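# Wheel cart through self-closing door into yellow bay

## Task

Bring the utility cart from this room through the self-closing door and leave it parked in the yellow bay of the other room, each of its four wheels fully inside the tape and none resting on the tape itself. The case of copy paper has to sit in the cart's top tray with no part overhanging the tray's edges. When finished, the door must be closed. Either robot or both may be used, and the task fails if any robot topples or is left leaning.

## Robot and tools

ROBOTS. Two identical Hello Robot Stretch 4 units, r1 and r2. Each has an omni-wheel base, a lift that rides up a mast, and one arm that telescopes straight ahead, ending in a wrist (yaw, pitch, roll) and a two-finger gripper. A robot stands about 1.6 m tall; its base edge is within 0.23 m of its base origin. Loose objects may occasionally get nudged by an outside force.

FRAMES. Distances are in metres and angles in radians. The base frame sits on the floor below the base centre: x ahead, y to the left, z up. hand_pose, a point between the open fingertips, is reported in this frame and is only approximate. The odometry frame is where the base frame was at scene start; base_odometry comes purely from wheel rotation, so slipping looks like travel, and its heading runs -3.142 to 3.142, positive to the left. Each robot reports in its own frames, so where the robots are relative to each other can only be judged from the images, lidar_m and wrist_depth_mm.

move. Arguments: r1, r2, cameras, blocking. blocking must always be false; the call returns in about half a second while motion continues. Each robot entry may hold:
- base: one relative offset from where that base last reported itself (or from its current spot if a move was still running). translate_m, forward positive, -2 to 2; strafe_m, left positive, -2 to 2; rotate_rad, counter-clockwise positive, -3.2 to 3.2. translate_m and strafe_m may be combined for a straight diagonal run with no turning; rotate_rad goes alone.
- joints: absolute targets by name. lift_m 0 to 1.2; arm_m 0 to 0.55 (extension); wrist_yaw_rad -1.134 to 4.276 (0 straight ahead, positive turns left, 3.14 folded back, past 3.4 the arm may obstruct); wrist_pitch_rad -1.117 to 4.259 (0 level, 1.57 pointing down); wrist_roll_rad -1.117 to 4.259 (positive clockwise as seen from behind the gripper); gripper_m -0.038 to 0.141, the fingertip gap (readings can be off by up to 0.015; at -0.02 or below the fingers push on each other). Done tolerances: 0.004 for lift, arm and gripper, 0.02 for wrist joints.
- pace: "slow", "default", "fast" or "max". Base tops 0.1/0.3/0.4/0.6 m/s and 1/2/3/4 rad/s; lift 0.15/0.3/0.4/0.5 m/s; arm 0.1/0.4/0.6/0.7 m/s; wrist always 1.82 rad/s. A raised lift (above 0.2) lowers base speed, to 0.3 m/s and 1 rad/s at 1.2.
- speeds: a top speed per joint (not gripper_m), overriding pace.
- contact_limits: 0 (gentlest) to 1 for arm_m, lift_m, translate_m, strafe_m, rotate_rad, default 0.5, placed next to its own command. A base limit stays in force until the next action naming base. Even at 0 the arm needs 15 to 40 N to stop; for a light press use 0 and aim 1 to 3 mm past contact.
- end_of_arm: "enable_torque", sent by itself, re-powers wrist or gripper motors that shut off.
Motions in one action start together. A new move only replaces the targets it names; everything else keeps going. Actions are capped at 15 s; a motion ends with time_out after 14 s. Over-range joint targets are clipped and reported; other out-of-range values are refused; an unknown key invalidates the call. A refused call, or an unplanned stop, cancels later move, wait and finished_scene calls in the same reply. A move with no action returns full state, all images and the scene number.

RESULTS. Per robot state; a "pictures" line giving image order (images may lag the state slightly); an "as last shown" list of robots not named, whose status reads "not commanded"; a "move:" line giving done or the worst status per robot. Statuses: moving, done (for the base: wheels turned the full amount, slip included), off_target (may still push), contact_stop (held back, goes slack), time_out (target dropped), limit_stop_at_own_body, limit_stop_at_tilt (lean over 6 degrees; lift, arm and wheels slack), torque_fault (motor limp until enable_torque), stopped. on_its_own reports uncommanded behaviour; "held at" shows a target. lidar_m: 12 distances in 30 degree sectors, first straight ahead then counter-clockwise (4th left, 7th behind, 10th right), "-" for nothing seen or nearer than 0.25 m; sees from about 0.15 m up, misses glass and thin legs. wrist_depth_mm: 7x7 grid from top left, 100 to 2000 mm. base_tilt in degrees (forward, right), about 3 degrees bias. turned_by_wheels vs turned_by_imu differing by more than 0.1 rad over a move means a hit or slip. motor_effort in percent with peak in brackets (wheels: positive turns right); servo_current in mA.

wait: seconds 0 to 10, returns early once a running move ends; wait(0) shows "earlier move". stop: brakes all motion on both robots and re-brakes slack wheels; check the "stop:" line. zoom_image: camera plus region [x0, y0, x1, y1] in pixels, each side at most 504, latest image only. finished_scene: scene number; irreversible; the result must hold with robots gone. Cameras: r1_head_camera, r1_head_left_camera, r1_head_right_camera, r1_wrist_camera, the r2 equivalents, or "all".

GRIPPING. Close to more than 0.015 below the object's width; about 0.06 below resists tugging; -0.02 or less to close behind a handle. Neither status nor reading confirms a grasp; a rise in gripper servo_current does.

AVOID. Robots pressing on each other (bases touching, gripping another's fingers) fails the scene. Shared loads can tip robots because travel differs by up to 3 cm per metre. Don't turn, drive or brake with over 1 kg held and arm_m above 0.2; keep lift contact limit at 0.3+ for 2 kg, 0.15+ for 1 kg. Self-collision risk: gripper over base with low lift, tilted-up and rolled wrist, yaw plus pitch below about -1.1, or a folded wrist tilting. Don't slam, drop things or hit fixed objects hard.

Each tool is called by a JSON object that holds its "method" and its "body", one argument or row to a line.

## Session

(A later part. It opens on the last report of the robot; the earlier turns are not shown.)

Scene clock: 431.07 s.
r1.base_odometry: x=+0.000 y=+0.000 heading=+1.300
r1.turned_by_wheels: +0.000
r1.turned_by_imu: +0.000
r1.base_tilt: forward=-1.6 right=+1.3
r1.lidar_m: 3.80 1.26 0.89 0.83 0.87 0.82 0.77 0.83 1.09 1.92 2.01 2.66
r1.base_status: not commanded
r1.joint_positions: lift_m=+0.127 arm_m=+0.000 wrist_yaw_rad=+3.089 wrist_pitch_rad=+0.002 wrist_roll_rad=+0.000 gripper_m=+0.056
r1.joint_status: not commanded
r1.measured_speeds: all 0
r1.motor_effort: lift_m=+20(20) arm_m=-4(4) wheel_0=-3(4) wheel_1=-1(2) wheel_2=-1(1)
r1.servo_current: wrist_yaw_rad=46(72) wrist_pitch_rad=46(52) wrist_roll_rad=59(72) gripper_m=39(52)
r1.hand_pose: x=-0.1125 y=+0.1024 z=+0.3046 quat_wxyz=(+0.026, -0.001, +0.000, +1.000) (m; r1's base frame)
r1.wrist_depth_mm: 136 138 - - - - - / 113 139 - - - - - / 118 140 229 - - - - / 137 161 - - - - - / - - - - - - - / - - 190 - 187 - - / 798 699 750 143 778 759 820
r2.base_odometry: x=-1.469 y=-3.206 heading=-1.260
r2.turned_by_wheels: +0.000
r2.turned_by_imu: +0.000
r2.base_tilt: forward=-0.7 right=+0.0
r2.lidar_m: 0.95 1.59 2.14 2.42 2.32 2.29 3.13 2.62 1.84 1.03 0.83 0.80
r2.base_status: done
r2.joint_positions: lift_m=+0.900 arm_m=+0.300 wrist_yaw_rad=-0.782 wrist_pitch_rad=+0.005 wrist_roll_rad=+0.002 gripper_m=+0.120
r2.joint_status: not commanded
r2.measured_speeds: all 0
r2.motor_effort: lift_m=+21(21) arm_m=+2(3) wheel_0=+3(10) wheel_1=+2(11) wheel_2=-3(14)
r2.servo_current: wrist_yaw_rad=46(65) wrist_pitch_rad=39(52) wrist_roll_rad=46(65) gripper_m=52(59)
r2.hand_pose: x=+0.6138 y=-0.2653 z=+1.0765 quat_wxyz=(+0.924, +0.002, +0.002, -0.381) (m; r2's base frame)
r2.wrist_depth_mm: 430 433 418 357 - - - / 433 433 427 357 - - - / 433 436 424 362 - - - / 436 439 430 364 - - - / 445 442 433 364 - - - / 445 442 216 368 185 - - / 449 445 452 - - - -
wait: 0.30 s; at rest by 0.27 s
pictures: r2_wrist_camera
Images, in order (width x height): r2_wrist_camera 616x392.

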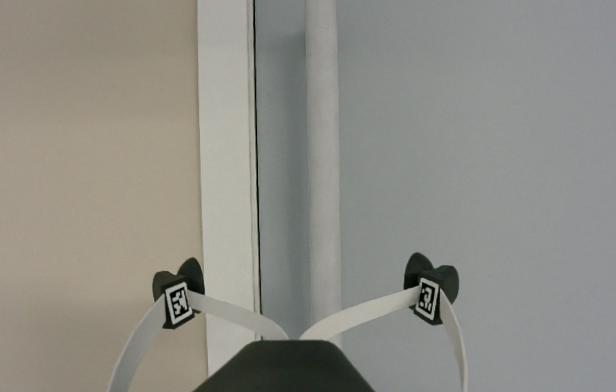

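{"method": "move", "body": {
  "blocking": false,
  "r2": {"base":{"translate_m":0.105,"strafe_m":-0.136},"contact_limits":{"translate_m":0.2},"pace":"slow"}
}}

{"method": "wait", "body": {
  "seconds": 5
}}

{"method": "move", "body": {
  "blocking": false,
  "r2": {"joints":{"gripper_m":-0.038}}
}}

{"method": "wait", "body": {
  "seconds": 3
}}

{"method": "wait", "body": {
  "seconds": 0.5,
  "cameras": ["r2_wrist_camera"]
}}

Scene clock: 437.67 s.
move: r2 moving
r1: as last shown
r1.lidar_m: 3.79 1.27 0.88 0.84 0.87 0.82 0.77 0.81 1.12 1.90 1.99 2.69
r1.motor_effort: lift_m=+20(20) arm_m=-4(4) wheel_0=-4(4) wheel_1=-1(1) wheel_2=-1(1)
r1.servo_current: wrist_yaw_rad=59(65) wrist_pitch_rad=39(46) wrist_roll_rad=59(65) gripper_m=39(46)
r1.wrist_depth_mm: 136 139 - - - - - / 113 139 - - - - - / 117 139 229 - - - - / 137 162 - - - - - / - - - - - - - / - - 190 - 187 - - / 788 707 750 143 788 768 809
r2.base_odometry: x=-1.476 y=-3.216 heading=-1.261
r2.turned_by_wheels: -0.001
r2.turned_by_imu: +0.000
r2.base_tilt: forward=-0.6 right=+0.1
r2.lidar_m: 0.96 1.56 2.15 2.46 2.34 2.25 3.16 2.62 1.84 0.99 0.83 0.76
r2.base_status: translate_m moving; strafe_m moving
r2.joint_positions: lift_m=+0.900 arm_m=+0.300 wrist_yaw_rad=-0.782 wrist_pitch_rad=+0.005 wrist_roll_rad=+0.002 gripper_m=+0.120
r2.joint_status: not commanded
r2.measured_speeds: translate_m=+0.030 strafe_m=-0.039 rotate_rad=+0.001 lift_m=+0.000 arm_m=+0.000 wrist_yaw_rad=+0.000 wrist_pitch_rad=+0.000 wrist_roll_rad=+0.000
r2.motor_effort: lift_m=+20(21) arm_m=+2(3) wheel_0=+8(11) wheel_1=-7(7) wheel_2=-8(9)
r2.servo_current: wrist_yaw_rad=46(59) wrist_pitch_rad=46(52) wrist_roll_rad=52(59) gripper_m=52(52)
r2.contact_limits: translate_m 0.2
r2.hand_pose: x=+0.6138 y=-0.2653 z=+1.0765 quat_wxyz=(+0.924, +0.002, +0.002, -0.381) (m; r2's base frame)
r2.wrist_depth_mm: 421 421 410 345 - - - / 424 424 413 347 - - - / 424 424 415 351 - - - / 427 427 415 353 - - - / 430 430 421 355 - - - / 433 433 218 353 185 - - / 436 439 421 - - - -
pictures: none

Scene clock: 440.17 s.
earlier move: r2 done
r1.base_odometry: x=+0.000 y=+0.000 heading=+1.300
r1.turned_by_wheels: +0.000
r1.turned_by_imu: +0.000
r1.base_tilt: forward=-1.6 right=+1.3
r1.lidar_m: 3.77 1.25 0.89 0.84 0.87 0.81 0.76 0.78 1.13 1.91 1.97 2.68
r1.base_status: not commanded
r1.joint_positions: lift_m=+0.127 arm_m=+0.000 wrist_yaw_rad=+3.089 wrist_pitch_rad=+0.002 wrist_roll_rad=+0.000 gripper_m=+0.056
r1.joint_status: not commanded
r1.measured_speeds: all 0
r1.motor_effort: lift_m=+20(20) arm_m=-4(4) wheel_0=-4(4) wheel_1=-1(1) wheel_2=-1(1)
r1.servo_current: wrist_yaw_rad=39(72) wrist_pitch_rad=39(52) wrist_roll_rad=46(72) gripper_m=39(46)
r1.hand_pose: x=-0.1125 y=+0.1024 z=+0.3046 quat_wxyz=(+0.026, -0.001, +0.000, +1.000) (m; r1's base frame)
r1.wrist_depth_mm: 136 139 - - - - - / 113 140 - - - - - / 118 140 229 - - - - / 137 162 - - - - - / - - - - - - - / - - 190 - 186 - - / 798 707 759 143 798 788 820
r2.base_odometry: x=-1.567 y=-3.347 heading=-1.261
r2.turned_by_wheels: +0.000
r2.turned_by_imu: +0.001
r2.base_tilt: forward=-0.7 right=+0.1
r2.lidar_m: 0.71 1.28 2.16 2.45 2.49 2.44 3.11 2.58 1.50 0.80 0.66 0.64
r2.base_status: done
r2.joint_positions: lift_m=+0.900 arm_m=+0.300 wrist_yaw_rad=-0.782 wrist_pitch_rad=+0.005 wrist_roll_rad=+0.002 gripper_m=+0.120
r2.joint_status: not commanded
r2.measured_speeds: all 0
r2.motor_effort: lift_m=+20(21) arm_m=+3(3) wheel_0=+4(11) wheel_1=-5(7) wheel_2=-5(9)
r2.servo_current: wrist_yaw_rad=46(65) wrist_pitch_rad=39(52) wrist_roll_rad=39(59) gripper_m=52(59)
r2.contact_limits: translate_m 0.2
r2.hand_pose: x=+0.6138 y=-0.2653 z=+1.0765 quat_wxyz=(+0.924, +0.002, +0.002, -0.381) (m; r2's base frame)
r2.wrist_depth_mm: 267 256 268 199 270 271 271 / 270 257 272 199 271 272 273 / 271 259 272 199 273 273 274 / 273 260 274 196 274 276 276 / 274 263 276 200 276 277 278 / 277 263 277 196 277 279 281 / 278 265 279 - 281 281 281
wait: 2.50 of 5 s (r2 has come to rest)
pictures: none

Scene clock: 440.67 s.
move: r2 moving
r1: as last shown
r1.base_tilt: forward=-1.6 right=+1.2
r1.lidar_m: 3.80 1.24 0.88 0.83 0.86 0.83 0.77 0.81 1.09 1.92 2.00 2.68
r1.motor_effort: lift_m=+20(20) arm_m=-4(4) wheel_0=-3(4) wheel_1=-1(1) wheel_2=-1(1)
r1.servo_current: wrist_yaw_rad=46(59) wrist_pitch_rad=46(52) wrist_roll_rad=52(59) gripper_m=33(46)
r1.wrist_depth_mm: 136 138 - - - - - / 113 139 - - - - - / 118 140 229 - - - - / 137 162 - - - - - / - - - - - - - / - - 190 - 187 - - / 778 699 741 143 778 778 820
r2.base_odometry: x=-1.567 y=-3.347 heading=-1.261
r2.turned_by_wheels: +0.000
r2.turned_by_imu: +0.000
r2.base_tilt: forward=-0.7 right=+0.1
r2.lidar_m: 0.73 1.27 2.17 2.47 2.49 2.46 3.11 2.59 1.48 0.83 0.68 0.65
r2.base_status: not commanded
r2.joint_positions: lift_m=+0.900 arm_m=+0.300 wrist_yaw_rad=-0.782 wrist_pitch_rad=+0.005 wrist_roll_rad=+0.002 gripper_m=+0.106
r2.joint_status: gripper_m moving
r2.measured_speeds: all 0
r2.motor_effort: lift_m=+20(21) arm_m=+3(3) wheel_0=+5(5) wheel_1=-5(6) wheel_2=-5(5)
r2.servo_current: wrist_yaw_rad=46(52) wrist_pitch_rad=46(52) wrist_roll_rad=46(59) gripper_m=111(117)
r2.contact_limits: translate_m 0.2
r2.hand_pose: x=+0.6138 y=-0.2653 z=+1.0765 quat_wxyz=(+0.924, +0.002, +0.002, -0.381) (m; r2's base frame)
r2.wrist_depth_mm: 270 256 270 198 270 272 272 / 270 258 271 198 271 272 273 / 270 257 272 198 274 274 276 / 273 262 273 195 273 277 277 / 274 263 276 200 277 278 278 / 278 264 204 197 200 279 279 / 278 265 279 - 279 281 282
pictures: none

Scene clock: 442.43 s.
earlier move: r2 done
r1.base_odometry: x=+0.000 y=+0.000 heading=+1.300
r1.turned_by_wheels: +0.000
r1.turned_by_imu: +0.000
r1.base_tilt: forward=-1.6 right=+1.3
r1.lidar_m: 3.80 1.24 0.87 0.83 0.86 0.82 0.76 0.81 1.06 1.93 2.00 2.68
r1.base_status: not commanded
r1.joint_positions: lift_m=+0.127 arm_m=+0.000 wrist_yaw_rad=+3.089 wrist_pitch_rad=+0.002 wrist_roll_rad=+0.000 gripper_m=+0.056
r1.joint_status: not commanded
r1.measured_speeds: all 0
r1.motor_effort: lift_m=+20(20) arm_m=-4(4) wheel_0=-3(4) wheel_1=-1(1) wheel_2=-1(1)
r1.servo_current: wrist_yaw_rad=46(65) wrist_pitch_rad=39(52) wrist_roll_rad=39(59) gripper_m=46(46)
r1.hand_pose: x=-0.1125 y=+0.1024 z=+0.3046 quat_wxyz=(+0.026, -0.001, +0.000, +1.000) (m; r1's base frame)
r1.wrist_depth_mm: 136 139 - - - - - / 113 139 - - - - - / 118 140 229 - - - - / 137 162 - - - - - / - - - - - - - / - - 191 - 188 - - / 778 699 750 143 798 778 820
r2.base_odometry: x=-1.567 y=-3.348 heading=-1.261
r2.turned_by_wheels: +0.000
r2.turned_by_imu: +0.000
r2.base_tilt: forward=-0.6 right=+0.1
r2.lidar_m: 0.77 1.29 2.16 2.46 2.51 2.45 3.08 2.60 1.50 0.81 0.66 0.64
r2.base_status: not commanded
r2.joint_positions: lift_m=+0.900 arm_m=+0.300 wrist_yaw_rad=-0.775 wrist_pitch_rad=+0.005 wrist_roll_rad=+0.002 gripper_m=-0.036
r2.joint_status: all done
r2.measured_speeds: all 0
r2.motor_effort: lift_m=+21(21) arm_m=-3(4) wheel_0=-4(5) wheel_1=-4(6) wheel_2=+0(5)
r2.servo_current: wrist_yaw_rad=59(72) wrist_pitch_rad=46(52) wrist_roll_rad=52(59) gripper_m=195(403)
r2.contact_limits: translate_m 0.2
r2.hand_pose: x=+0.6158 y=-0.2642 z=+1.0765 quat_wxyz=(+0.926, +0.002, +0.002, -0.378) (m; r2's base frame)
r2.wrist_depth_mm: 270 253 267 189 265 264 263 / 268 255 267 190 266 266 265 / 271 257 270 199 268 268 267 / 273 258 271 194 270 267 268 / 274 259 273 196 272 271 271 / 274 262 180 194 179 272 272 / 277 264 277 - 274 273 273
wait: 1.77 of 3 s (r2 has come to rest)
pictures: none

Scene clock: 442.93 s.
r1.base_odometry: x=+0.000 y=+0.000 heading=+1.300
r1.turned_by_wheels: +0.000
r1.turned_by_imu: +0.000
r1.base_tilt: forward=-1.6 right=+1.3
r1.lidar_m: 3.79 1.26 0.89 0.83 0.87 0.81 0.77 0.81 1.08 1.92 2.01 2.67
r1.base_status: not commanded
r1.joint_positions: lift_m=+0.127 arm_m=+0.000 wrist_yaw_rad=+3.089 wrist_pitch_rad=+0.002 wrist_roll_rad=+0.000 gripper_m=+0.056
r1.joint_status: not commanded
r1.measured_speeds: all 0
r1.motor_effort: lift_m=+20(20) arm_m=-4(4) wheel_0=-4(4) wheel_1=-1(1) wheel_2=-1(1)
r1.servo_current: wrist_yaw_rad=39(65) wrist_pitch_rad=46(52) wrist_roll_rad=39(59) gripper_m=46(46)
r1.hand_pose: x=-0.1125 y=+0.1024 z=+0.3046 quat_wxyz=(+0.026, -0.001, +0.000, +1.000) (m; r1's base frame)
r1.wrist_depth_mm: 136 138 - - - - - / 113 139 - - - - - / 118 140 229 - - - - / 137 162 - - - - - / - - - - - - - / - - 190 - 188 - - / 788 715 750 143 788 788 820
r2.base_odometry: x=-1.567 y=-3.348 heading=-1.261
r2.turned_by_wheels: +0.000
r2.turned_by_imu: +0.000
r2.base_tilt: forward=-0.6 right=+0.1
r2.lidar_m: 0.73 1.26 2.16 2.47 2.48 2.46 3.12 2.56 1.50 0.80 0.67 0.64
r2.base_status: not commanded
r2.joint_positions: lift_m=+0.900 arm_m=+0.300 wrist_yaw_rad=-0.775 wrist_pitch_rad=+0.005 wrist_roll_rad=+0.002 gripper_m=-0.036
r2.joint_status: all done
r2.measured_speeds: all 0
r2.motor_effort: lift_m=+20(21) arm_m=-4(4) wheel_0=-4(5) wheel_1=-4(6) wheel_2=+0(5)
r2.servo_current: wrist_yaw_rad=59(72) wrist_pitch_rad=46(52) wrist_roll_rad=46(59) gripper_m=202(403)
r2.contact_limits: translate_m 0.2
r2.hand_pose: x=+0.6158 y=-0.2642 z=+1.0765 quat_wxyz=(+0.926, +0.002, +0.002, -0.378) (m; r2's base frame)
r2.wrist_depth_mm: 267 254 267 190 264 264 263 / 270 255 268 190 266 265 265 / 271 258 268 199 268 267 268 / 273 259 272 195 270 268 268 / 274 259 273 197 271 270 271 / 277 260 179 193 179 273 272 / 279 263 276 - 274 274 273
wait: 0.50 s; at rest by 0.27 s
pictures: r2_wrist_camera
Images, in order (width x height): r2_wrist_camera 616x392.

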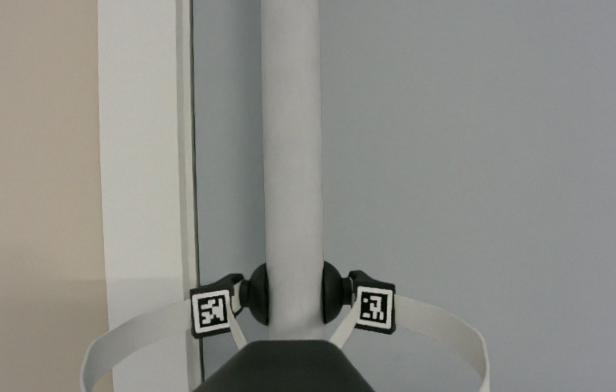

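{"method": "move", "body": {
  "blocking": false,
  "r2": {"base":{"translate_m":-0.182,"strafe_m":0.073},"joints":{"wrist_yaw_rad":-0.6},"speeds":{"wrist_yaw_rad":0.08},"pace":"slow","contact_limits":{"translate_m":0.6}}
}}

{"method": "wait", "body": {
  "seconds": 5
}}

{"method": "move", "body": {
  "blocking": false,
  "r2": {"base":{"translate_m":-0.192,"strafe_m":0.041},"joints":{"wrist_yaw_rad":-0.43},"speeds":{"wrist_yaw_rad":0.08},"pace":"slow","contact_limits":{"translate_m":0.6}}
}}

{"method": "wait", "body": {
  "seconds": 5
}}

{"method": "move", "body": {
  "blocking": false,
  "r2": {"base":{"translate_m":-0.196,"strafe_m":0.007},"joints":{"wrist_yaw_rad":-0.26},"speeds":{"wrist_yaw_rad":0.08},"pace":"slow","contact_limits":{"translate_m":0.6}}
}}

{"method": "wait", "body": {
  "seconds": 5,
  "cameras": ["r2_head_camera","r2_wrist_camera"]
}}

Scene clock: 452.33 s.
move: r2 moving
r1: as last shown
r1.base_tilt: forward=-1.6 right=+1.2
r1.lidar_m: 3.80 1.26 0.89 0.85 0.89 0.82 0.76 0.81 1.10 1.91 1.99 2.66
r1.motor_effort: lift_m=+20(20) arm_m=-4(4) wheel_0=-3(4) wheel_1=-1(1) wheel_2=-1(1)
r1.servo_current: wrist_yaw_rad=52(59) wrist_pitch_rad=46(46) wrist_roll_rad=46(65) gripper_m=39(52)
r1.wrist_depth_mm: 136 138 - - - - - / 114 139 - - - - - / 118 139 229 - - - - / 137 162 - - - - - / - - - - - - - / - - 190 - 187 - - / 798 707 759 143 788 778 809
r2.base_odometry: x=-1.566 y=-3.334 heading=-1.262
r2.turned_by_wheels: -0.001
r2.turned_by_imu: +0.000
r2.base_tilt: forward=-0.6 right=+0.1
r2.lidar_m: 0.74 1.27 2.18 2.46 2.49 2.39 3.12 2.59 1.50 0.83 0.68 0.64
r2.base_status: translate_m moving; strafe_m moving
r2.joint_positions: lift_m=+0.900 arm_m=+0.300 wrist_yaw_rad=-0.745 wrist_pitch_rad=+0.005 wrist_roll_rad=+0.002 gripper_m=-0.036
r2.joint_status: wrist_yaw_rad moving
r2.measured_speeds: translate_m=-0.047 strafe_m=+0.019 rotate_rad=+0.003 lift_m=+0.000 arm_m=+0.000 wrist_yaw_rad=+0.065 wrist_pitch_rad=+0.000 wrist_roll_rad=+0.000
r2.motor_effort: lift_m=+20(21) arm_m=-3(4) wheel_0=-16(18) wheel_1=-7(9) wheel_2=+11(14)
r2.servo_current: wrist_yaw_rad=46(78) wrist_pitch_rad=46(46) wrist_roll_rad=52(59) gripper_m=189(202)
r2.contact_limits: translate_m 0.6
r2.hand_pose: x=+0.6236 y=-0.2598 z=+1.0765 quat_wxyz=(+0.931, +0.002, +0.002, -0.364) (m; r2's base frame)
r2.wrist_depth_mm: 282 266 277 201 272 272 268 / 282 266 278 204 273 273 268 / 285 268 279 204 277 273 272 / 286 271 285 205 277 276 274 / 287 272 283 202 278 276 274 / 289 273 182 202 177 278 276 / 291 159 274 - 282 281 278
pictures: none

Scene clock: 455.00 s.
earlier move: r2 done
r1.base_odometry: x=+0.000 y=+0.000 heading=+1.300
r1.turned_by_wheels: +0.000
r1.turned_by_imu: +0.000
r1.base_tilt: forward=-1.6 right=+1.3
r1.lidar_m: 3.78 1.27 0.90 0.83 0.87 0.82 0.76 0.80 1.11 1.91 1.99 2.70
r1.base_status: not commanded
r1.joint_positions: lift_m=+0.127 arm_m=+0.000 wrist_yaw_rad=+3.089 wrist_pitch_rad=+0.002 wrist_roll_rad=+0.000 gripper_m=+0.056
r1.joint_status: not commanded
r1.measured_speeds: all 0
r1.motor_effort: lift_m=+20(20) arm_m=-4(4) wheel_0=-3(4) wheel_1=-1(1) wheel_2=-1(1)
r1.servo_current: wrist_yaw_rad=59(72) wrist_pitch_rad=39(52) wrist_roll_rad=59(65) gripper_m=39(52)
r1.hand_pose: x=-0.1125 y=+0.1024 z=+0.3046 quat_wxyz=(+0.026, -0.001, +0.000, +1.000) (m; r1's base frame)
r1.wrist_depth_mm: 136 139 - - - - - / 113 139 - - - - - / 117 139 229 - - - - / 137 161 - - - - - / - - - - - - - / - - 190 - 187 - - / 798 715 750 143 788 778 809
r2.base_odometry: x=-1.552 y=-3.152 heading=-1.261
r2.turned_by_wheels: +0.000
r2.turned_by_imu: +0.001
r2.base_tilt: forward=-0.7 right=+0.1
r2.lidar_m: 0.97 1.61 2.23 2.54 2.29 2.26 3.03 2.51 1.91 1.05 0.85 0.79
r2.base_status: done
r2.joint_positions: lift_m=+0.900 arm_m=+0.300 wrist_yaw_rad=-0.603 wrist_pitch_rad=+0.005 wrist_roll_rad=+0.002 gripper_m=-0.037
r2.joint_status: all done
r2.measured_speeds: all 0
r2.motor_effort: lift_m=+21(21) arm_m=+4(5) wheel_0=-3(18) wheel_1=-5(9) wheel_2=+6(14)
r2.servo_current: wrist_yaw_rad=46(98) wrist_pitch_rad=39(52) wrist_roll_rad=52(65) gripper_m=117(202)
r2.contact_limits: translate_m 0.6
r2.hand_pose: x=+0.6588 y=-0.2356 z=+1.0765 quat_wxyz=(+0.955, +0.002, +0.002, -0.297) (m; r2's base frame)
r2.wrist_depth_mm: - 477 445 359 - 402 394 / - 477 452 364 - 402 397 / - 477 452 364 - 404 399 / - 477 452 368 - - 399 / - 477 455 368 - - 402 / - - 185 197 172 - 404 / - - 462 - - - -
wait: 2.67 of 5 s (r2 has come to rest)
pictures: none

Scene clock: 455.50 s.
move: r2 moving
r1: as last shown
r1.lidar_m: 3.77 1.23 0.89 0.83 0.87 0.82 0.77 0.81 1.08 1.92 2.00 2.68
r1.motor_effort: lift_m=+20(20) arm_m=-4(4) wheel_0=-4(4) wheel_1=-1(1) wheel_2=-1(1)
r1.servo_current: wrist_yaw_rad=46(59) wrist_pitch_rad=46(46) wrist_roll_rad=46(59) gripper_m=39(46)
r1.wrist_depth_mm: 136 138 - - - - - / 113 139 - - - - - / 117 140 229 - - - - / 137 162 - - - - - / - - - - - - - / - - 189 - 187 - - / 788 715 768 143 809 768 831
r2.base_odometry: x=-1.554 y=-3.139 heading=-1.261
r2.turned_by_wheels: +0.000
r2.turned_by_imu: +0.000
r2.base_tilt: forward=-0.7 right=+0.0
r2.lidar_m: 1.00 1.64 2.24 2.50 2.26 2.27 3.03 2.51 1.91 1.04 0.88 0.83
r2.base_status: translate_m moving; strafe_m moving
r2.joint_positions: lift_m=+0.900 arm_m=+0.300 wrist_yaw_rad=-0.568 wrist_pitch_rad=+0.005 wrist_roll_rad=+0.002 gripper_m=-0.037
r2.joint_status: wrist_yaw_rad moving
r2.measured_speeds: translate_m=-0.048 strafe_m=+0.011 rotate_rad=+0.003 lift_m=+0.000 arm_m=+0.000 wrist_yaw_rad=+0.081 wrist_pitch_rad=+0.000 wrist_roll_rad=+0.000
r2.motor_effort: lift_m=+21(21) arm_m=+4(4) wheel_0=-6(9) wheel_1=-5(6) wheel_2=+7(10)
r2.servo_current: wrist_yaw_rad=26(78) wrist_pitch_rad=46(52) wrist_roll_rad=52(52) gripper_m=111(117)
r2.contact_limits: translate_m 0.6
r2.hand_pose: x=+0.6669 y=-0.2289 z=+1.0765 quat_wxyz=(+0.960, +0.002, +0.002, -0.280) (m; r2's base frame)
r2.wrist_depth_mm: - - 459 375 - 404 394 / - - 466 370 - 407 397 / - - 466 375 - - 397 / - - 466 375 - - 402 / - - 462 212 - - 402 / - - 183 198 172 - 407 / - - - - - - -
pictures: none

Scene clock: 458.23 s.
earlier move: r2 done
r1.base_odometry: x=+0.000 y=+0.000 heading=+1.300
r1.turned_by_wheels: +0.000
r1.turned_by_imu: +0.000
r1.base_tilt: forward=-1.6 right=+1.3
r1.lidar_m: 3.79 1.25 0.88 0.83 0.88 0.83 0.76 0.81 1.09 1.91 2.01 2.65
r1.base_status: not commanded
r1.joint_positions: lift_m=+0.127 arm_m=+0.000 wrist_yaw_rad=+3.089 wrist_pitch_rad=+0.002 wrist_roll_rad=+0.000 gripper_m=+0.056
r1.joint_status: not commanded
r1.measured_speeds: all 0
r1.motor_effort: lift_m=+20(20) arm_m=-4(4) wheel_0=-4(4) wheel_1=-1(2) wheel_2=-1(1)
r1.servo_current: wrist_yaw_rad=52(78) wrist_pitch_rad=39(52) wrist_roll_rad=46(72) gripper_m=39(46)
r1.hand_pose: x=-0.1125 y=+0.1024 z=+0.3046 quat_wxyz=(+0.026, -0.001, +0.000, +1.000) (m; r1's base frame)
r1.wrist_depth_mm: 136 138 - - - - - / 113 139 - - - - - / 117 140 229 - - - - / 137 162 - - - - - / - - - - - - - / - - 190 - 187 - - / 788 707 759 143 798 778 842
r2.base_odometry: x=-1.572 y=-2.957 heading=-1.261
r2.turned_by_wheels: +0.000
r2.turned_by_imu: +0.000
r2.base_tilt: forward=-0.7 right=+0.1
r2.lidar_m: 1.16 1.94 2.32 2.66 2.10 2.10 2.90 2.44 2.30 1.23 1.03 1.00
r2.base_status: done
r2.joint_positions: lift_m=+0.900 arm_m=+0.300 wrist_yaw_rad=-0.433 wrist_pitch_rad=+0.005 wrist_roll_rad=+0.002 gripper_m=-0.037
r2.joint_status: all done
r2.measured_speeds: all 0
r2.motor_effort: lift_m=+20(21) arm_m=+4(4) wheel_0=-3(10) wheel_1=-4(7) wheel_2=+4(10)
r2.servo_current: wrist_yaw_rad=46(85) wrist_pitch_rad=46(52) wrist_roll_rad=46(59) gripper_m=111(124)
r2.contact_limits: translate_m 0.6
r2.hand_pose: x=+0.6960 y=-0.2003 z=+1.0765 quat_wxyz=(+0.977, +0.001, +0.002, -0.215) (m; r2's base frame)
r2.wrist_depth_mm: - - - - - - - / - - - 580 - - - / - - - 627 - - - / - - - 627 - - - / - - - 544 - - - / - - 182 197 172 - - / - - - - - - -
wait: 2.73 of 5 s (r2 has come to rest)
pictures: none

Scene clock: 458.73 s.
move: r2 moving
r1: as last shown
r1.lidar_m: 3.83 1.25 0.87 0.84 0.87 0.79 0.77 0.80 1.09 1.92 2.00 2.67
r1.motor_effort: lift_m=+20(20) arm_m=-4(4) wheel_0=-3(4) wheel_1=-1(1) wheel_2=-1(1)
r1.servo_current: wrist_yaw_rad=39(65) wrist_pitch_rad=46(46) wrist_roll_rad=39(59) gripper_m=39(46)
r1.wrist_depth_mm: 136 139 - - - - - / 113 139 - - - - - / 117 140 229 - - - - / 137 161 - - - - - / - - - - - - - / - - 190 - 187 - - / 788 707 750 143 788 768 831
r2.base_odometry: x=-1.575 y=-2.945 heading=-1.262
r2.turned_by_wheels: +0.000
r2.turned_by_imu: +0.000
r2.base_tilt: forward=-0.7 right=+0.0
r2.lidar_m: 1.17 1.92 2.35 2.63 2.09 2.09 2.90 2.41 2.31 1.24 1.02 1.02
r2.base_status: translate_m moving; strafe_m moving
r2.joint_positions: lift_m=+0.900 arm_m=+0.300 wrist_yaw_rad=-0.398 wrist_pitch_rad=+0.005 wrist_roll_rad=+0.002 gripper_m=-0.037
r2.joint_status: wrist_yaw_rad moving
r2.measured_speeds: translate_m=-0.049 strafe_m=+0.002 rotate_rad=-0.002 lift_m=+0.000 arm_m=+0.000 wrist_yaw_rad=+0.081 wrist_pitch_rad=+0.000 wrist_roll_rad=+0.000
r2.motor_effort: lift_m=+21(21) arm_m=+4(4) wheel_0=-4(8) wheel_1=-7(7) wheel_2=+9(9)
r2.servo_current: wrist_yaw_rad=39(72) wrist_pitch_rad=39(52) wrist_roll_rad=46(52) gripper_m=111(124)
r2.contact_limits: translate_m 0.6
r2.hand_pose: x=+0.7028 y=-0.1925 z=+1.0765 quat_wxyz=(+0.980, +0.001, +0.002, -0.198) (m; r2's base frame)
r2.wrist_depth_mm: - - - - - - - / - - - 535 - - - / - - - 535 - - - / - - - 539 - - - / - - - 549 - - - / - - 182 198 172 - - / - - - - - - -
pictures: none

Scene clock: 461.47 s.
earlier move: r2 done
r1.base_odometry: x=+0.000 y=+0.000 heading=+1.300
r1.turned_by_wheels: +0.000
r1.turned_by_imu: +0.000
r1.base_tilt: forward=-1.6 right=+1.3
r1.lidar_m: 3.81 1.25 0.89 0.83 0.87 0.83 0.77 0.79 1.10 1.92 1.99 2.67
r1.base_status: not commanded
r1.joint_positions: lift_m=+0.127 arm_m=+0.000 wrist_yaw_rad=+3.089 wrist_pitch_rad=+0.002 wrist_roll_rad=+0.000 gripper_m=+0.056
r1.joint_status: not commanded
r1.measured_speeds: all 0
r1.motor_effort: lift_m=+20(20) arm_m=-4(4) wheel_0=-4(4) wheel_1=-1(1) wheel_2=-1(1)
r1.servo_current: wrist_yaw_rad=52(72) wrist_pitch_rad=46(46) wrist_roll_rad=59(65) gripper_m=39(46)
r1.hand_pose: x=-0.1125 y=+0.1024 z=+0.3046 quat_wxyz=(+0.026, -0.001, +0.000, +1.000) (m; r1's base frame)
r1.wrist_depth_mm: 136 138 - - - - - / 114 139 - - - - - / 118 140 229 - - - - / 137 162 - - - - - / - - - - - - - / - - 191 - 187 - - / 788 707 750 143 798 768 809
r2.base_odometry: x=-1.625 y=-2.768 heading=-1.261
r2.turned_by_wheels: +0.000
r2.turned_by_imu: +0.001
r2.base_tilt: forward=-0.7 right=+0.0
r2.lidar_m: 1.31 2.19 2.45 2.78 1.93 2.38 2.77 2.29 2.29 1.42 1.17 1.14
r2.base_status: done
r2.joint_positions: lift_m=+0.900 arm_m=+0.300 wrist_yaw_rad=-0.263 wrist_pitch_rad=+0.005 wrist_roll_rad=+0.002 gripper_m=-0.037
r2.joint_status: all done
r2.measured_speeds: all 0
r2.motor_effort: lift_m=+21(21) arm_m=+4(4) wheel_0=-3(10) wheel_1=-4(8) wheel_2=+5(10)
r2.servo_current: wrist_yaw_rad=59(78) wrist_pitch_rad=46(52) wrist_roll_rad=65(65) gripper_m=117(124)
r2.contact_limits: translate_m 0.6
r2.hand_pose: x=+0.7266 y=-0.1594 z=+1.0765 quat_wxyz=(+0.991, +0.001, +0.002, -0.131) (m; r2's base frame)
r2.wrist_depth_mm: - - - - - - - / - - - 788 - - - / - - - 798 - - - / - - - 809 - - - / - - - 211 - - - / - - 183 196 172 - - / - - - - - - -
wait: 2.73 of 5 s (r2 has come to rest)
pictures: r2_head_camera, r2_wrist_camera
Images, in order (width x height): r2_head_camera 420x560, r2_wrist_camera 616x392.

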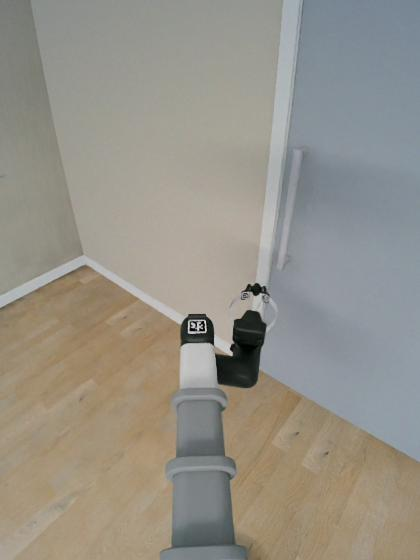

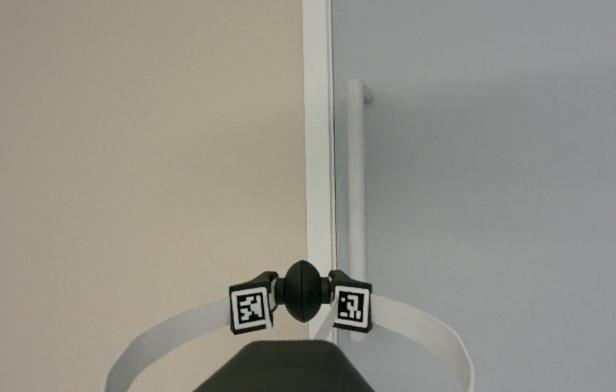

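{"method": "move", "body": {
  "blocking": false,
  "r2": {"joints":{"wrist_yaw_rad":-0.782,"gripper_m":0.12}}
}}

{"method": "wait", "body": {
  "seconds": 3
}}

{"method": "move", "body": {
  "blocking": false,
  "r2": {"base":{"translate_m":0.577,"strafe_m":-0.129},"contact_limits":{"translate_m":0.2}}
}}

{"method": "wait", "body": {
  "seconds": 6
}}

{"method": "wait", "body": {
  "seconds": 0.3,
  "cameras": ["r2_wrist_camera"]
}}

Scene clock: 474.97 s.
move: r2 moving
r1: as last shown
r1.base_tilt: forward=-1.6 right=+1.2
r1.lidar_m: 3.79 1.25 0.89 0.82 0.86 0.81 0.77 0.80 1.10 1.92 2.00 2.67
r1.motor_effort: lift_m=+20(20) arm_m=-4(4) wheel_0=-3(4) wheel_1=-1(1) wheel_2=-1(1)
r1.servo_current: wrist_yaw_rad=39(65) wrist_pitch_rad=39(46) wrist_roll_rad=39(52) gripper_m=46(46)
r1.wrist_depth_mm: 137 139 - - - - - / 114 139 - - - - - / 117 140 229 - - - - / 137 162 - - - - - / - - - - - - - / - - 190 - 188 - - / 798 707 750 143 798 788 820
r2.base_odometry: x=-1.625 y=-2.768 heading=-1.261
r2.turned_by_wheels: +0.000
r2.turned_by_imu: +0.001
r2.base_tilt: forward=-0.7 right=+0.1
r2.lidar_m: 1.33 2.19 2.44 2.77 1.99 2.42 2.76 2.29 2.26 1.41 1.16 1.17
r2.base_status: not commanded
r2.joint_positions: lift_m=+0.900 arm_m=+0.300 wrist_yaw_rad=-0.741 wrist_pitch_rad=+0.005 wrist_roll_rad=+0.002 gripper_m=-0.012
r2.joint_status: wrist_yaw_rad moving; gripper_m moving
r2.measured_speeds: translate_m=+0.000 strafe_m=+0.000 rotate_rad=+0.000 lift_m=+0.000 arm_m=+0.000 wrist_yaw_rad=-0.803 wrist_pitch_rad=+0.000 wrist_roll_rad=+0.000
r2.motor_effort: lift_m=+21(21) arm_m=+4(4) wheel_0=-3(3) wheel_1=-4(4) wheel_2=+5(5)
r2.servo_current: wrist_yaw_rad=59(163) wrist_pitch_rad=46(52) wrist_roll_rad=39(65) gripper_m=98(156)
r2.contact_limits: translate_m 0.6
r2.hand_pose: x=+0.6247 y=-0.2591 z=+1.0765 quat_wxyz=(+0.932, +0.002, +0.002, -0.362) (m; r2's base frame)
r2.wrist_depth_mm: - 778 - - - - - / - 768 - - - - - / - - - - - - - / - - - - - - - / - - - - - - - / - - 183 192 169 - - / - 124 - - - - -
pictures: none

Scene clock: 476.73 s.
earlier move: r2 done
r1.base_odometry: x=+0.000 y=+0.000 heading=+1.300
r1.turned_by_wheels: +0.000
r1.turned_by_imu: +0.000
r1.base_tilt: forward=-1.6 right=+1.2
r1.lidar_m: 3.81 1.28 0.88 0.82 0.87 0.79 0.76 0.80 1.09 1.93 1.99 2.69
r1.base_status: not commanded
r1.joint_positions: lift_m=+0.127 arm_m=+0.000 wrist_yaw_rad=+3.089 wrist_pitch_rad=+0.002 wrist_roll_rad=+0.000 gripper_m=+0.056
r1.joint_status: not commanded
r1.measured_speeds: all 0
r1.motor_effort: lift_m=+20(20) arm_m=-4(4) wheel_0=-4(4) wheel_1=-1(2) wheel_2=-1(1)
r1.servo_current: wrist_yaw_rad=46(65) wrist_pitch_rad=39(52) wrist_roll_rad=59(65) gripper_m=39(46)
r1.hand_pose: x=-0.1125 y=+0.1024 z=+0.3046 quat_wxyz=(+0.026, -0.001, +0.000, +1.000) (m; r1's base frame)
r1.wrist_depth_mm: 136 138 - - - - - / 113 139 - - - - - / 118 140 229 - - - - / 137 161 - - - - - / - - - - - - - / - - 190 - 187 - - / 788 707 759 143 798 778 820
r2.base_odometry: x=-1.625 y=-2.768 heading=-1.261
r2.turned_by_wheels: +0.000
r2.turned_by_imu: +0.000
r2.base_tilt: forward=-0.6 right=+0.1
r2.lidar_m: 1.30 2.19 2.46 2.78 1.93 2.42 2.76 2.28 2.28 1.43 1.17 1.18
r2.base_status: not commanded
r2.joint_positions: lift_m=+0.900 arm_m=+0.300 wrist_yaw_rad=-0.779 wrist_pitch_rad=+0.005 wrist_roll_rad=+0.002 gripper_m=+0.120
r2.joint_status: all done
r2.measured_speeds: all 0
r2.motor_effort: lift_m=+20(21) arm_m=+4(4) wheel_0=-3(3) wheel_1=-4(4) wheel_2=+5(5)
r2.servo_current: wrist_yaw_rad=46(163) wrist_pitch_rad=46(52) wrist_roll_rad=59(65) gripper_m=46(156)
r2.contact_limits: translate_m 0.6
r2.hand_pose: x=+0.6147 y=-0.2648 z=+1.0765 quat_wxyz=(+0.925, +0.002, +0.002, -0.380) (m; r2's base frame)
r2.wrist_depth_mm: - 750 - - - - - / - 759 - - - - - / - - - - - - - / - - - - - - - / - 691 - - - - - / - 189 189 - 185 - - / - - - - - - -
wait: 1.77 of 3 s (r2 has come to rest)
pictures: none

Scene clock: 477.23 s.
move: r2 moving
r1: as last shown
r1.base_tilt: forward=-1.6 right=+1.3
r1.lidar_m: 3.79 1.26 0.89 0.84 0.85 0.82 0.77 0.79 1.12 1.93 2.00 2.68
r1.servo_current: wrist_yaw_rad=65(65) wrist_pitch_rad=46(46) wrist_roll_rad=52(59) gripper_m=39(52)
r1.wrist_depth_mm: 136 139 - - - - - / 113 139 - - - - - / 117 140 229 - - - - / 137 162 - - - - - / - - - - - - - / - - 189 - 188 - - / 788 707 759 143 788 778 820
r2.base_odometry: x=-1.622 y=-2.800 heading=-1.261
r2.turned_by_wheels: +0.000
r2.turned_by_imu: +0.000
r2.base_tilt: forward=-0.7 right=+0.1
r2.lidar_m: 1.29 2.15 2.43 2.81 1.96 2.36 2.77 2.32 2.28 1.39 1.16 1.12
r2.base_status: translate_m moving; strafe_m moving
r2.joint_positions: lift_m=+0.900 arm_m=+0.300 wrist_yaw_rad=-0.779 wrist_pitch_rad=+0.005 wrist_roll_rad=+0.002 gripper_m=+0.120
r2.joint_status: not commanded
r2.measured_speeds: translate_m=+0.121 strafe_m=-0.027 rotate_rad=-0.004 lift_m=+0.000 arm_m=+0.000 wrist_yaw_rad=+0.000 wrist_pitch_rad=+0.000 wrist_roll_rad=+0.000
r2.motor_effort: lift_m=+20(21) arm_m=+4(4) wheel_0=+10(11) wheel_1=+6(7) wheel_2=-12(13)
r2.servo_current: wrist_yaw_rad=52(59) wrist_pitch_rad=46(52) wrist_roll_rad=46(52) gripper_m=52(59)
r2.contact_limits: translate_m 0.2
r2.hand_pose: x=+0.6146 y=-0.2649 z=+1.0765 quat_wxyz=(+0.925, +0.002, +0.002, -0.380) (m; r2's base frame)
r2.wrist_depth_mm: - 732 - - - - - / - 732 - - - - - / - - - - - - - / - - - - - - - / - 668 - - - - - / - 190 189 - 185 - - / - - - - - - -
pictures: none

Scene clock: 480.17 s.
earlier move: r2 done
r1.base_odometry: x=+0.000 y=+0.000 heading=+1.300
r1.turned_by_wheels: +0.000
r1.turned_by_imu: +0.000
r1.base_tilt: forward=-1.6 right=+1.3
r1.lidar_m: 3.80 1.25 0.87 0.83 0.88 0.83 0.77 0.81 1.07 1.92 1.99 2.67
r1.base_status: not commanded
r1.joint_positions: lift_m=+0.127 arm_m=+0.000 wrist_yaw_rad=+3.089 wrist_pitch_rad=+0.002 wrist_roll_rad=+0.000 gripper_m=+0.056
r1.joint_status: not commanded
r1.measured_speeds: all 0
r1.motor_effort: lift_m=+20(20) arm_m=-4(4) wheel_0=-4(4) wheel_1=-1(2) wheel_2=-1(1)
r1.servo_current: wrist_yaw_rad=52(72) wrist_pitch_rad=39(52) wrist_roll_rad=52(65) gripper_m=39(52)
r1.hand_pose: x=-0.1125 y=+0.1024 z=+0.3046 quat_wxyz=(+0.026, -0.001, +0.000, +1.000) (m; r1's base frame)
r1.wrist_depth_mm: 136 138 - - - - - / 113 139 - - - - - / 117 140 229 - - - - / 137 162 - - - - - / - - - - - - - / - - 190 - 187 - - / 788 707 750 143 798 778 820
r2.base_odometry: x=-1.572 y=-3.357 heading=-1.261
r2.turned_by_wheels: +0.000
r2.turned_by_imu: +0.001
r2.base_tilt: forward=-0.6 right=+0.1
r2.lidar_m: 0.74 1.22 2.18 2.46 2.48 2.45 3.10 2.58 1.45 0.79 0.64 0.64
r2.base_status: done
r2.joint_positions: lift_m=+0.900 arm_m=+0.300 wrist_yaw_rad=-0.779 wrist_pitch_rad=+0.005 wrist_roll_rad=+0.002 gripper_m=+0.120
r2.joint_status: not commanded
r2.measured_speeds: all 0
r2.motor_effort: lift_m=+21(21) arm_m=+4(4) wheel_0=+2(12) wheel_1=+3(8) wheel_2=-5(14)
r2.servo_current: wrist_yaw_rad=52(59) wrist_pitch_rad=39(52) wrist_roll_rad=52(65) gripper_m=46(59)
r2.contact_limits: translate_m 0.2
r2.hand_pose: x=+0.6146 y=-0.2649 z=+1.0765 quat_wxyz=(+0.925, +0.002, +0.002, -0.380) (m; r2's base frame)
r2.wrist_depth_mm: 257 244 258 257 259 259 259 / 259 246 259 181 260 260 260 / 259 247 262 183 264 263 262 / 262 249 264 188 264 263 264 / 264 251 264 189 266 266 266 / 265 252 218 186 266 268 268 / 267 254 268 - 268 268 270
wait: 2.93 of 6 s (r2 has come to rest)
pictures: none

Scene clock: 480.47 s.
r1.base_odometry: x=+0.000 y=+0.000 heading=+1.300
r1.turned_by_wheels: +0.000
r1.turned_by_imu: +0.000
r1.base_tilt: forward=-1.6 right=+1.3
r1.lidar_m: 3.79 1.26 0.87 0.84 0.87 0.82 0.77 0.80 1.11 1.93 2.00 2.71
r1.base_status: not commanded
r1.joint_positions: lift_m=+0.127 arm_m=+0.000 wrist_yaw_rad=+3.089 wrist_pitch_rad=+0.002 wrist_roll_rad=+0.000 gripper_m=+0.056
r1.joint_status: not commanded
r1.measured_speeds: all 0
r1.motor_effort: lift_m=+20(20) arm_m=-4(4) wheel_0=-4(4) wheel_1=-1(2) wheel_2=-1(1)
r1.servo_current: wrist_yaw_rad=59(72) wrist_pitch_rad=39(52) wrist_roll_rad=33(65) gripper_m=39(52)
r1.hand_pose: x=-0.1125 y=+0.1024 z=+0.3046 quat_wxyz=(+0.026, -0.001, +0.000, +1.000) (m; r1's base frame)
r1.wrist_depth_mm: 136 138 - - - - - / 113 139 - - - - - / 118 140 229 - - - - / 137 161 - - - - - / - - - - - - - / - - 190 - 188 - - / 788 707 750 143 798 778 820
r2.base_odometry: x=-1.572 y=-3.357 heading=-1.261
r2.turned_by_wheels: +0.000
r2.turned_by_imu: +0.000
r2.base_tilt: forward=-0.7 right=+0.1
r2.lidar_m: 0.74 1.24 2.17 2.47 2.48 2.47 3.07 2.60 1.49 0.79 0.66 0.62
r2.base_status: done
r2.joint_positions: lift_m=+0.900 arm_m=+0.300 wrist_yaw_rad=-0.779 wrist_pitch_rad=+0.005 wrist_roll_rad=+0.002 gripper_m=+0.120
r2.joint_status: not commanded
r2.measured_speeds: all 0
r2.motor_effort: lift_m=+20(21) arm_m=+4(4) wheel_0=+2(12) wheel_1=+3(8) wheel_2=-4(14)
r2.servo_current: wrist_yaw_rad=52(59) wrist_pitch_rad=46(52) wrist_roll_rad=52(65) gripper_m=52(59)
r2.contact_limits: translate_m 0.2
r2.hand_pose: x=+0.6146 y=-0.2649 z=+1.0765 quat_wxyz=(+0.925, +0.002, +0.002, -0.380) (m; r2's base frame)
r2.wrist_depth_mm: 256 245 258 257 258 258 259 / 257 246 259 181 260 260 260 / 259 248 262 183 263 262 264 / 263 249 263 188 263 265 264 / 264 251 266 189 265 266 266 / 266 253 217 186 266 267 268 / 267 254 268 - 267 268 268
wait: 0.30 s; at rest by 0.27 s
pictures: r2_wrist_camera
Images, in order (width x height): r2_wrist_camera 616x392.

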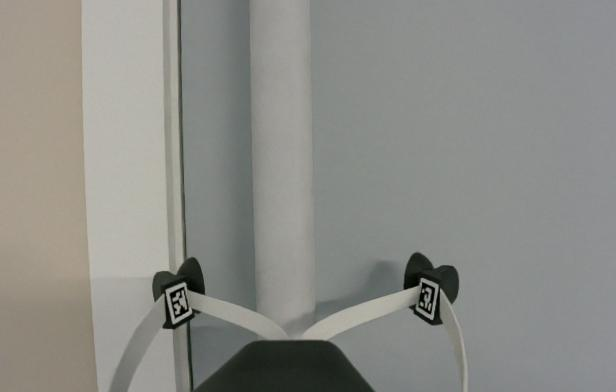

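{"method": "move", "body": {
  "blocking": false,
  "r2": {"base":{"translate_m":0.0165},"contact_limits":{"translate_m":0.2},"pace":"slow"}
}}

{"method": "wait", "body": {
  "seconds": 2
}}

{"method": "move", "body": {
  "blocking": false,
  "r2": {"joints":{"gripper_m":-0.038}}
}}

{"method": "wait", "body": {
  "seconds": 3
}}

{"method": "wait", "body": {
  "seconds": 0.5,
  "cameras": ["r2_wrist_camera"]
}}

Scene clock: 485.27 s.
move: r2 moving
r1: as last shown
r1.base_tilt: forward=-1.6 right=+1.2
r1.lidar_m: 3.80 1.26 0.88 0.84 0.86 0.82 0.77 0.81 1.10 1.92 1.99 2.65
r1.motor_effort: lift_m=+20(20) arm_m=-4(4) wheel_0=-3(4) wheel_1=-1(1) wheel_2=-1(1)
r1.servo_current: wrist_yaw_rad=52(65) wrist_pitch_rad=39(46) wrist_roll_rad=33(59) gripper_m=39(46)
r1.wrist_depth_mm: 136 139 - - - - - / 113 139 - - - - - / 118 140 229 - - - - / 137 161 - - - - - / - - - - - - - / - - 190 - 187 - - / 798 715 750 143 798 788 820
r2.base_odometry: x=-1.568 y=-3.368 heading=-1.261
r2.turned_by_wheels: +0.000
r2.turned_by_imu: +0.001
r2.base_tilt: forward=-0.7 right=+0.1
r2.lidar_m: 0.72 1.23 2.15 2.44 2.50 2.47 3.12 2.61 1.49 0.74 0.65 0.62
r2.base_status: translate_m moving
r2.joint_positions: lift_m=+0.900 arm_m=+0.300 wrist_yaw_rad=-0.779 wrist_pitch_rad=+0.005 wrist_roll_rad=+0.002 gripper_m=+0.120
r2.joint_status: not commanded
r2.measured_speeds: translate_m=+0.033 strafe_m=+0.000 rotate_rad=+0.001 lift_m=+0.000 arm_m=+0.000 wrist_yaw_rad=+0.000 wrist_pitch_rad=+0.000 wrist_roll_rad=+0.000
r2.motor_effort: lift_m=+21(21) arm_m=+4(4) wheel_0=+4(6) wheel_1=+5(6) wheel_2=-7(10)
r2.servo_current: wrist_yaw_rad=52(59) wrist_pitch_rad=39(52) wrist_roll_rad=52(59) gripper_m=52(52)
r2.contact_limits: translate_m 0.2
r2.hand_pose: x=+0.6146 y=-0.2649 z=+1.0765 quat_wxyz=(+0.925, +0.002, +0.002, -0.380) (m; r2's base frame)
r2.wrist_depth_mm: 250 236 250 173 251 252 251 / 251 239 252 178 253 253 254 / 254 240 254 178 255 256 254 / 254 242 256 179 255 256 256 / 255 244 256 177 257 258 258 / 258 244 258 178 258 259 259 / 259 247 259 - 260 260 263
pictures: none

Scene clock: 485.87 s.
earlier move: r2 done
r1.base_odometry: x=+0.000 y=+0.000 heading=+1.300
r1.turned_by_wheels: +0.000
r1.turned_by_imu: +0.000
r1.base_tilt: forward=-1.6 right=+1.3
r1.lidar_m: 3.80 1.28 0.89 0.83 0.88 0.79 0.78 0.78 1.08 1.93 1.98 2.67
r1.base_status: not commanded
r1.joint_positions: lift_m=+0.127 arm_m=+0.000 wrist_yaw_rad=+3.089 wrist_pitch_rad=+0.002 wrist_roll_rad=+0.000 gripper_m=+0.056
r1.joint_status: not commanded
r1.measured_speeds: all 0
r1.motor_effort: lift_m=+20(20) arm_m=-4(4) wheel_0=-4(4) wheel_1=-1(1) wheel_2=-1(1)
r1.servo_current: wrist_yaw_rad=59(72) wrist_pitch_rad=46(46) wrist_roll_rad=52(59) gripper_m=46(46)
r1.hand_pose: x=-0.1125 y=+0.1024 z=+0.3046 quat_wxyz=(+0.026, -0.001, +0.000, +1.000) (m; r1's base frame)
r1.wrist_depth_mm: 136 139 - - - - - / 113 139 - - - - - / 118 140 229 - - - - / 137 161 - - - - - / - - - - - - - / - - 190 - 188 - - / 788 707 759 143 788 788 798
r2.base_odometry: x=-1.567 y=-3.373 heading=-1.261
r2.turned_by_wheels: +0.000
r2.turned_by_imu: +0.000
r2.base_tilt: forward=-0.7 right=+0.1
r2.lidar_m: 0.71 1.25 2.15 2.42 2.52 2.43 3.09 2.59 1.46 0.78 0.64 0.62
r2.base_status: done
r2.joint_positions: lift_m=+0.900 arm_m=+0.300 wrist_yaw_rad=-0.779 wrist_pitch_rad=+0.005 wrist_roll_rad=+0.002 gripper_m=+0.120
r2.joint_status: not commanded
r2.measured_speeds: all 0
r2.motor_effort: lift_m=+20(21) arm_m=+4(4) wheel_0=+5(7) wheel_1=+5(6) wheel_2=-6(10)
r2.servo_current: wrist_yaw_rad=39(59) wrist_pitch_rad=46(52) wrist_roll_rad=52(59) gripper_m=46(52)
r2.contact_limits: translate_m 0.2
r2.hand_pose: x=+0.6146 y=-0.2649 z=+1.0765 quat_wxyz=(+0.925, +0.002, +0.002, -0.380) (m; r2's base frame)
r2.wrist_depth_mm: 245 233 246 169 248 248 249 / 246 234 249 176 250 250 250 / 249 236 251 178 250 251 251 / 250 236 252 172 252 252 253 / 252 239 253 174 254 255 254 / 254 240 255 174 215 256 256 / 254 243 256 - 256 257 257
wait: 0.60 of 2 s (r2 has come to rest)
pictures: none

Scene clock: 486.37 s.
move: r2 moving
r1: as last shown
r1.lidar_m: 3.79 1.26 0.89 0.83 0.87 0.82 0.77 0.80 1.09 1.93 2.02 2.69
r1.servo_current: wrist_yaw_rad=59(59) wrist_pitch_rad=46(46) wrist_roll_rad=26(65) gripper_m=33(46)
r1.wrist_depth_mm: 136 138 - - - - - / 113 139 - - - - - / 118 140 229 - - - - / 137 161 - - - - - / - - - - - - - / - - 190 - 187 - - / 778 715 750 143 788 768 820
r2.base_odometry: x=-1.567 y=-3.373 heading=-1.261
r2.turned_by_wheels: +0.000
r2.turned_by_imu: +0.000
r2.base_tilt: forward=-0.7 right=+0.1
r2.lidar_m: 0.74 1.24 2.15 2.46 2.52 2.47 3.12 2.60 1.45 0.77 0.65 0.61
r2.base_status: not commanded
r2.joint_positions: lift_m=+0.900 arm_m=+0.300 wrist_yaw_rad=-0.779 wrist_pitch_rad=+0.005 wrist_roll_rad=+0.002 gripper_m=+0.106
r2.joint_status: gripper_m moving
r2.measured_speeds: all 0
r2.motor_effort: lift_m=+20(21) arm_m=+4(4) wheel_0=+5(5) wheel_1=+5(6) wheel_2=-5(6)
r2.servo_current: wrist_yaw_rad=52(65) wrist_pitch_rad=46(52) wrist_roll_rad=52(52) gripper_m=124(124)
r2.contact_limits: translate_m 0.2
r2.hand_pose: x=+0.6146 y=-0.2649 z=+1.0765 quat_wxyz=(+0.925, +0.002, +0.002, -0.380) (m; r2's base frame)
r2.wrist_depth_mm: 245 233 247 168 248 248 249 / 247 234 248 177 250 250 249 / 248 236 250 178 252 251 251 / 250 237 252 172 251 253 253 / 250 238 253 174 254 255 255 / 253 240 204 174 202 255 256 / 255 243 256 - 257 257 258
pictures: none

Scene clock: 488.13 s.
earlier move: r2 done
r1.base_odometry: x=+0.000 y=+0.000 heading=+1.300
r1.turned_by_wheels: +0.000
r1.turned_by_imu: +0.000
r1.base_tilt: forward=-1.6 right=+1.3
r1.lidar_m: 3.80 1.27 0.89 0.83 0.87 0.83 0.77 0.82 1.10 1.92 1.98 2.67
r1.base_status: not commanded
r1.joint_positions: lift_m=+0.127 arm_m=+0.000 wrist_yaw_rad=+3.089 wrist_pitch_rad=+0.002 wrist_roll_rad=+0.000 gripper_m=+0.056
r1.joint_status: not commanded
r1.measured_speeds: all 0
r1.motor_effort: lift_m=+20(20) arm_m=-4(4) wheel_0=-4(4) wheel_1=-1(1) wheel_2=-1(1)
r1.servo_current: wrist_yaw_rad=39(65) wrist_pitch_rad=46(52) wrist_roll_rad=39(72) gripper_m=39(46)
r1.hand_pose: x=-0.1125 y=+0.1024 z=+0.3046 quat_wxyz=(+0.026, -0.001, +0.000, +1.000) (m; r1's base frame)
r1.wrist_depth_mm: 136 138 - - - - - / 114 139 - - - - - / 118 140 230 - - - - / 137 162 - - - - - / - - - - - - - / - - 190 - 187 - - / 798 699 759 143 788 768 831
r2.base_odometry: x=-1.567 y=-3.373 heading=-1.263
r2.turned_by_wheels: -0.002
r2.turned_by_imu: -0.002
r2.base_tilt: forward=-0.6 right=+0.1
r2.lidar_m: 0.74 1.20 2.17 2.46 2.52 2.48 3.14 2.59 1.44 0.80 0.65 0.61
r2.base_status: not commanded
r2.joint_positions: lift_m=+0.900 arm_m=+0.300 wrist_yaw_rad=-0.777 wrist_pitch_rad=+0.005 wrist_roll_rad=+0.002 gripper_m=-0.036
r2.joint_status: all done
r2.measured_speeds: all 0
r2.motor_effort: lift_m=+21(21) arm_m=-4(4) wheel_0=-12(13) wheel_1=+0(6) wheel_2=-6(6)
r2.servo_current: wrist_yaw_rad=52(65) wrist_pitch_rad=52(52) wrist_roll_rad=46(59) gripper_m=150(254)
r2.contact_limits: translate_m 0.2
r2.hand_pose: x=+0.6154 y=-0.2645 z=+1.0765 quat_wxyz=(+0.926, +0.002, +0.002, -0.379) (m; r2's base frame)
r2.wrist_depth_mm: 242 229 238 160 240 240 240 / 242 230 241 161 240 242 242 / 244 233 242 163 243 243 244 / 246 232 242 166 244 245 244 / 247 235 245 165 246 246 247 / 249 236 184 166 178 247 248 / 252 238 248 - 249 249 249
wait: 1.77 of 3 s (r2 has come to rest)
pictures: none

Scene clock: 488.63 s.
r1.base_odometry: x=+0.000 y=+0.000 heading=+1.300
r1.turned_by_wheels: +0.000
r1.turned_by_imu: +0.000
r1.base_tilt: forward=-1.6 right=+1.3
r1.lidar_m: 3.81 1.25 0.89 0.83 0.87 0.83 0.76 0.81 1.10 1.91 2.00 2.69
r1.base_status: not commanded
r1.joint_positions: lift_m=+0.127 arm_m=+0.000 wrist_yaw_rad=+3.089 wrist_pitch_rad=+0.002 wrist_roll_rad=+0.000 gripper_m=+0.056
r1.joint_status: not commanded
r1.measured_speeds: all 0
r1.motor_effort: lift_m=+20(20) arm_m=-4(4) wheel_0=-4(4) wheel_1=-1(1) wheel_2=-1(1)
r1.servo_current: wrist_yaw_rad=59(65) wrist_pitch_rad=46(52) wrist_roll_rad=46(72) gripper_m=46(46)
r1.hand_pose: x=-0.1125 y=+0.1024 z=+0.3046 quat_wxyz=(+0.026, -0.001, +0.000, +1.000) (m; r1's base frame)
r1.wrist_depth_mm: 137 139 - - - - - / 113 139 - - - - - / 118 140 229 - - - - / 137 161 - - - - - / - - - - - - - / - - 190 - 187 - - / 798 691 750 143 798 778 820
r2.base_odometry: x=-1.567 y=-3.373 heading=-1.263
r2.turned_by_wheels: +0.000
r2.turned_by_imu: +0.000
r2.base_tilt: forward=-0.6 right=+0.1
r2.lidar_m: 0.71 1.24 2.15 2.45 2.53 2.47 3.10 2.59 1.46 0.75 0.63 0.63
r2.base_status: not commanded
r2.joint_positions: lift_m=+0.900 arm_m=+0.300 wrist_yaw_rad=-0.777 wrist_pitch_rad=+0.005 wrist_roll_rad=+0.002 gripper_m=-0.036
r2.joint_status: all done
r2.measured_speeds: all 0
r2.motor_effort: lift_m=+21(21) arm_m=-4(4) wheel_0=-13(13) wheel_1=+0(6) wheel_2=-6(6)
r2.servo_current: wrist_yaw_rad=52(65) wrist_pitch_rad=39(52) wrist_roll_rad=52(59) gripper_m=143(254)
r2.contact_limits: translate_m 0.2
r2.hand_pose: x=+0.6154 y=-0.2645 z=+1.0765 quat_wxyz=(+0.926, +0.002, +0.002, -0.379) (m; r2's base frame)
r2.wrist_depth_mm: 241 229 240 160 239 240 240 / 243 230 240 162 242 241 242 / 244 231 242 163 242 242 243 / 245 233 244 166 245 245 245 / 247 236 246 166 246 246 245 / 249 236 185 166 179 248 247 / 251 237 248 - 249 249 249
wait: 0.50 s; at rest by 0.27 s
pictures: r2_wrist_camera
Images, in order (width x height): r2_wrist_camera 616x392.

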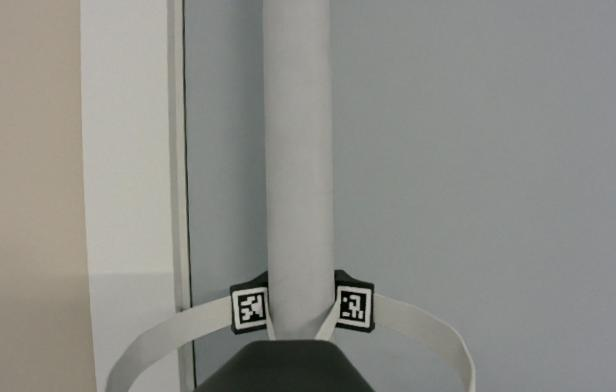

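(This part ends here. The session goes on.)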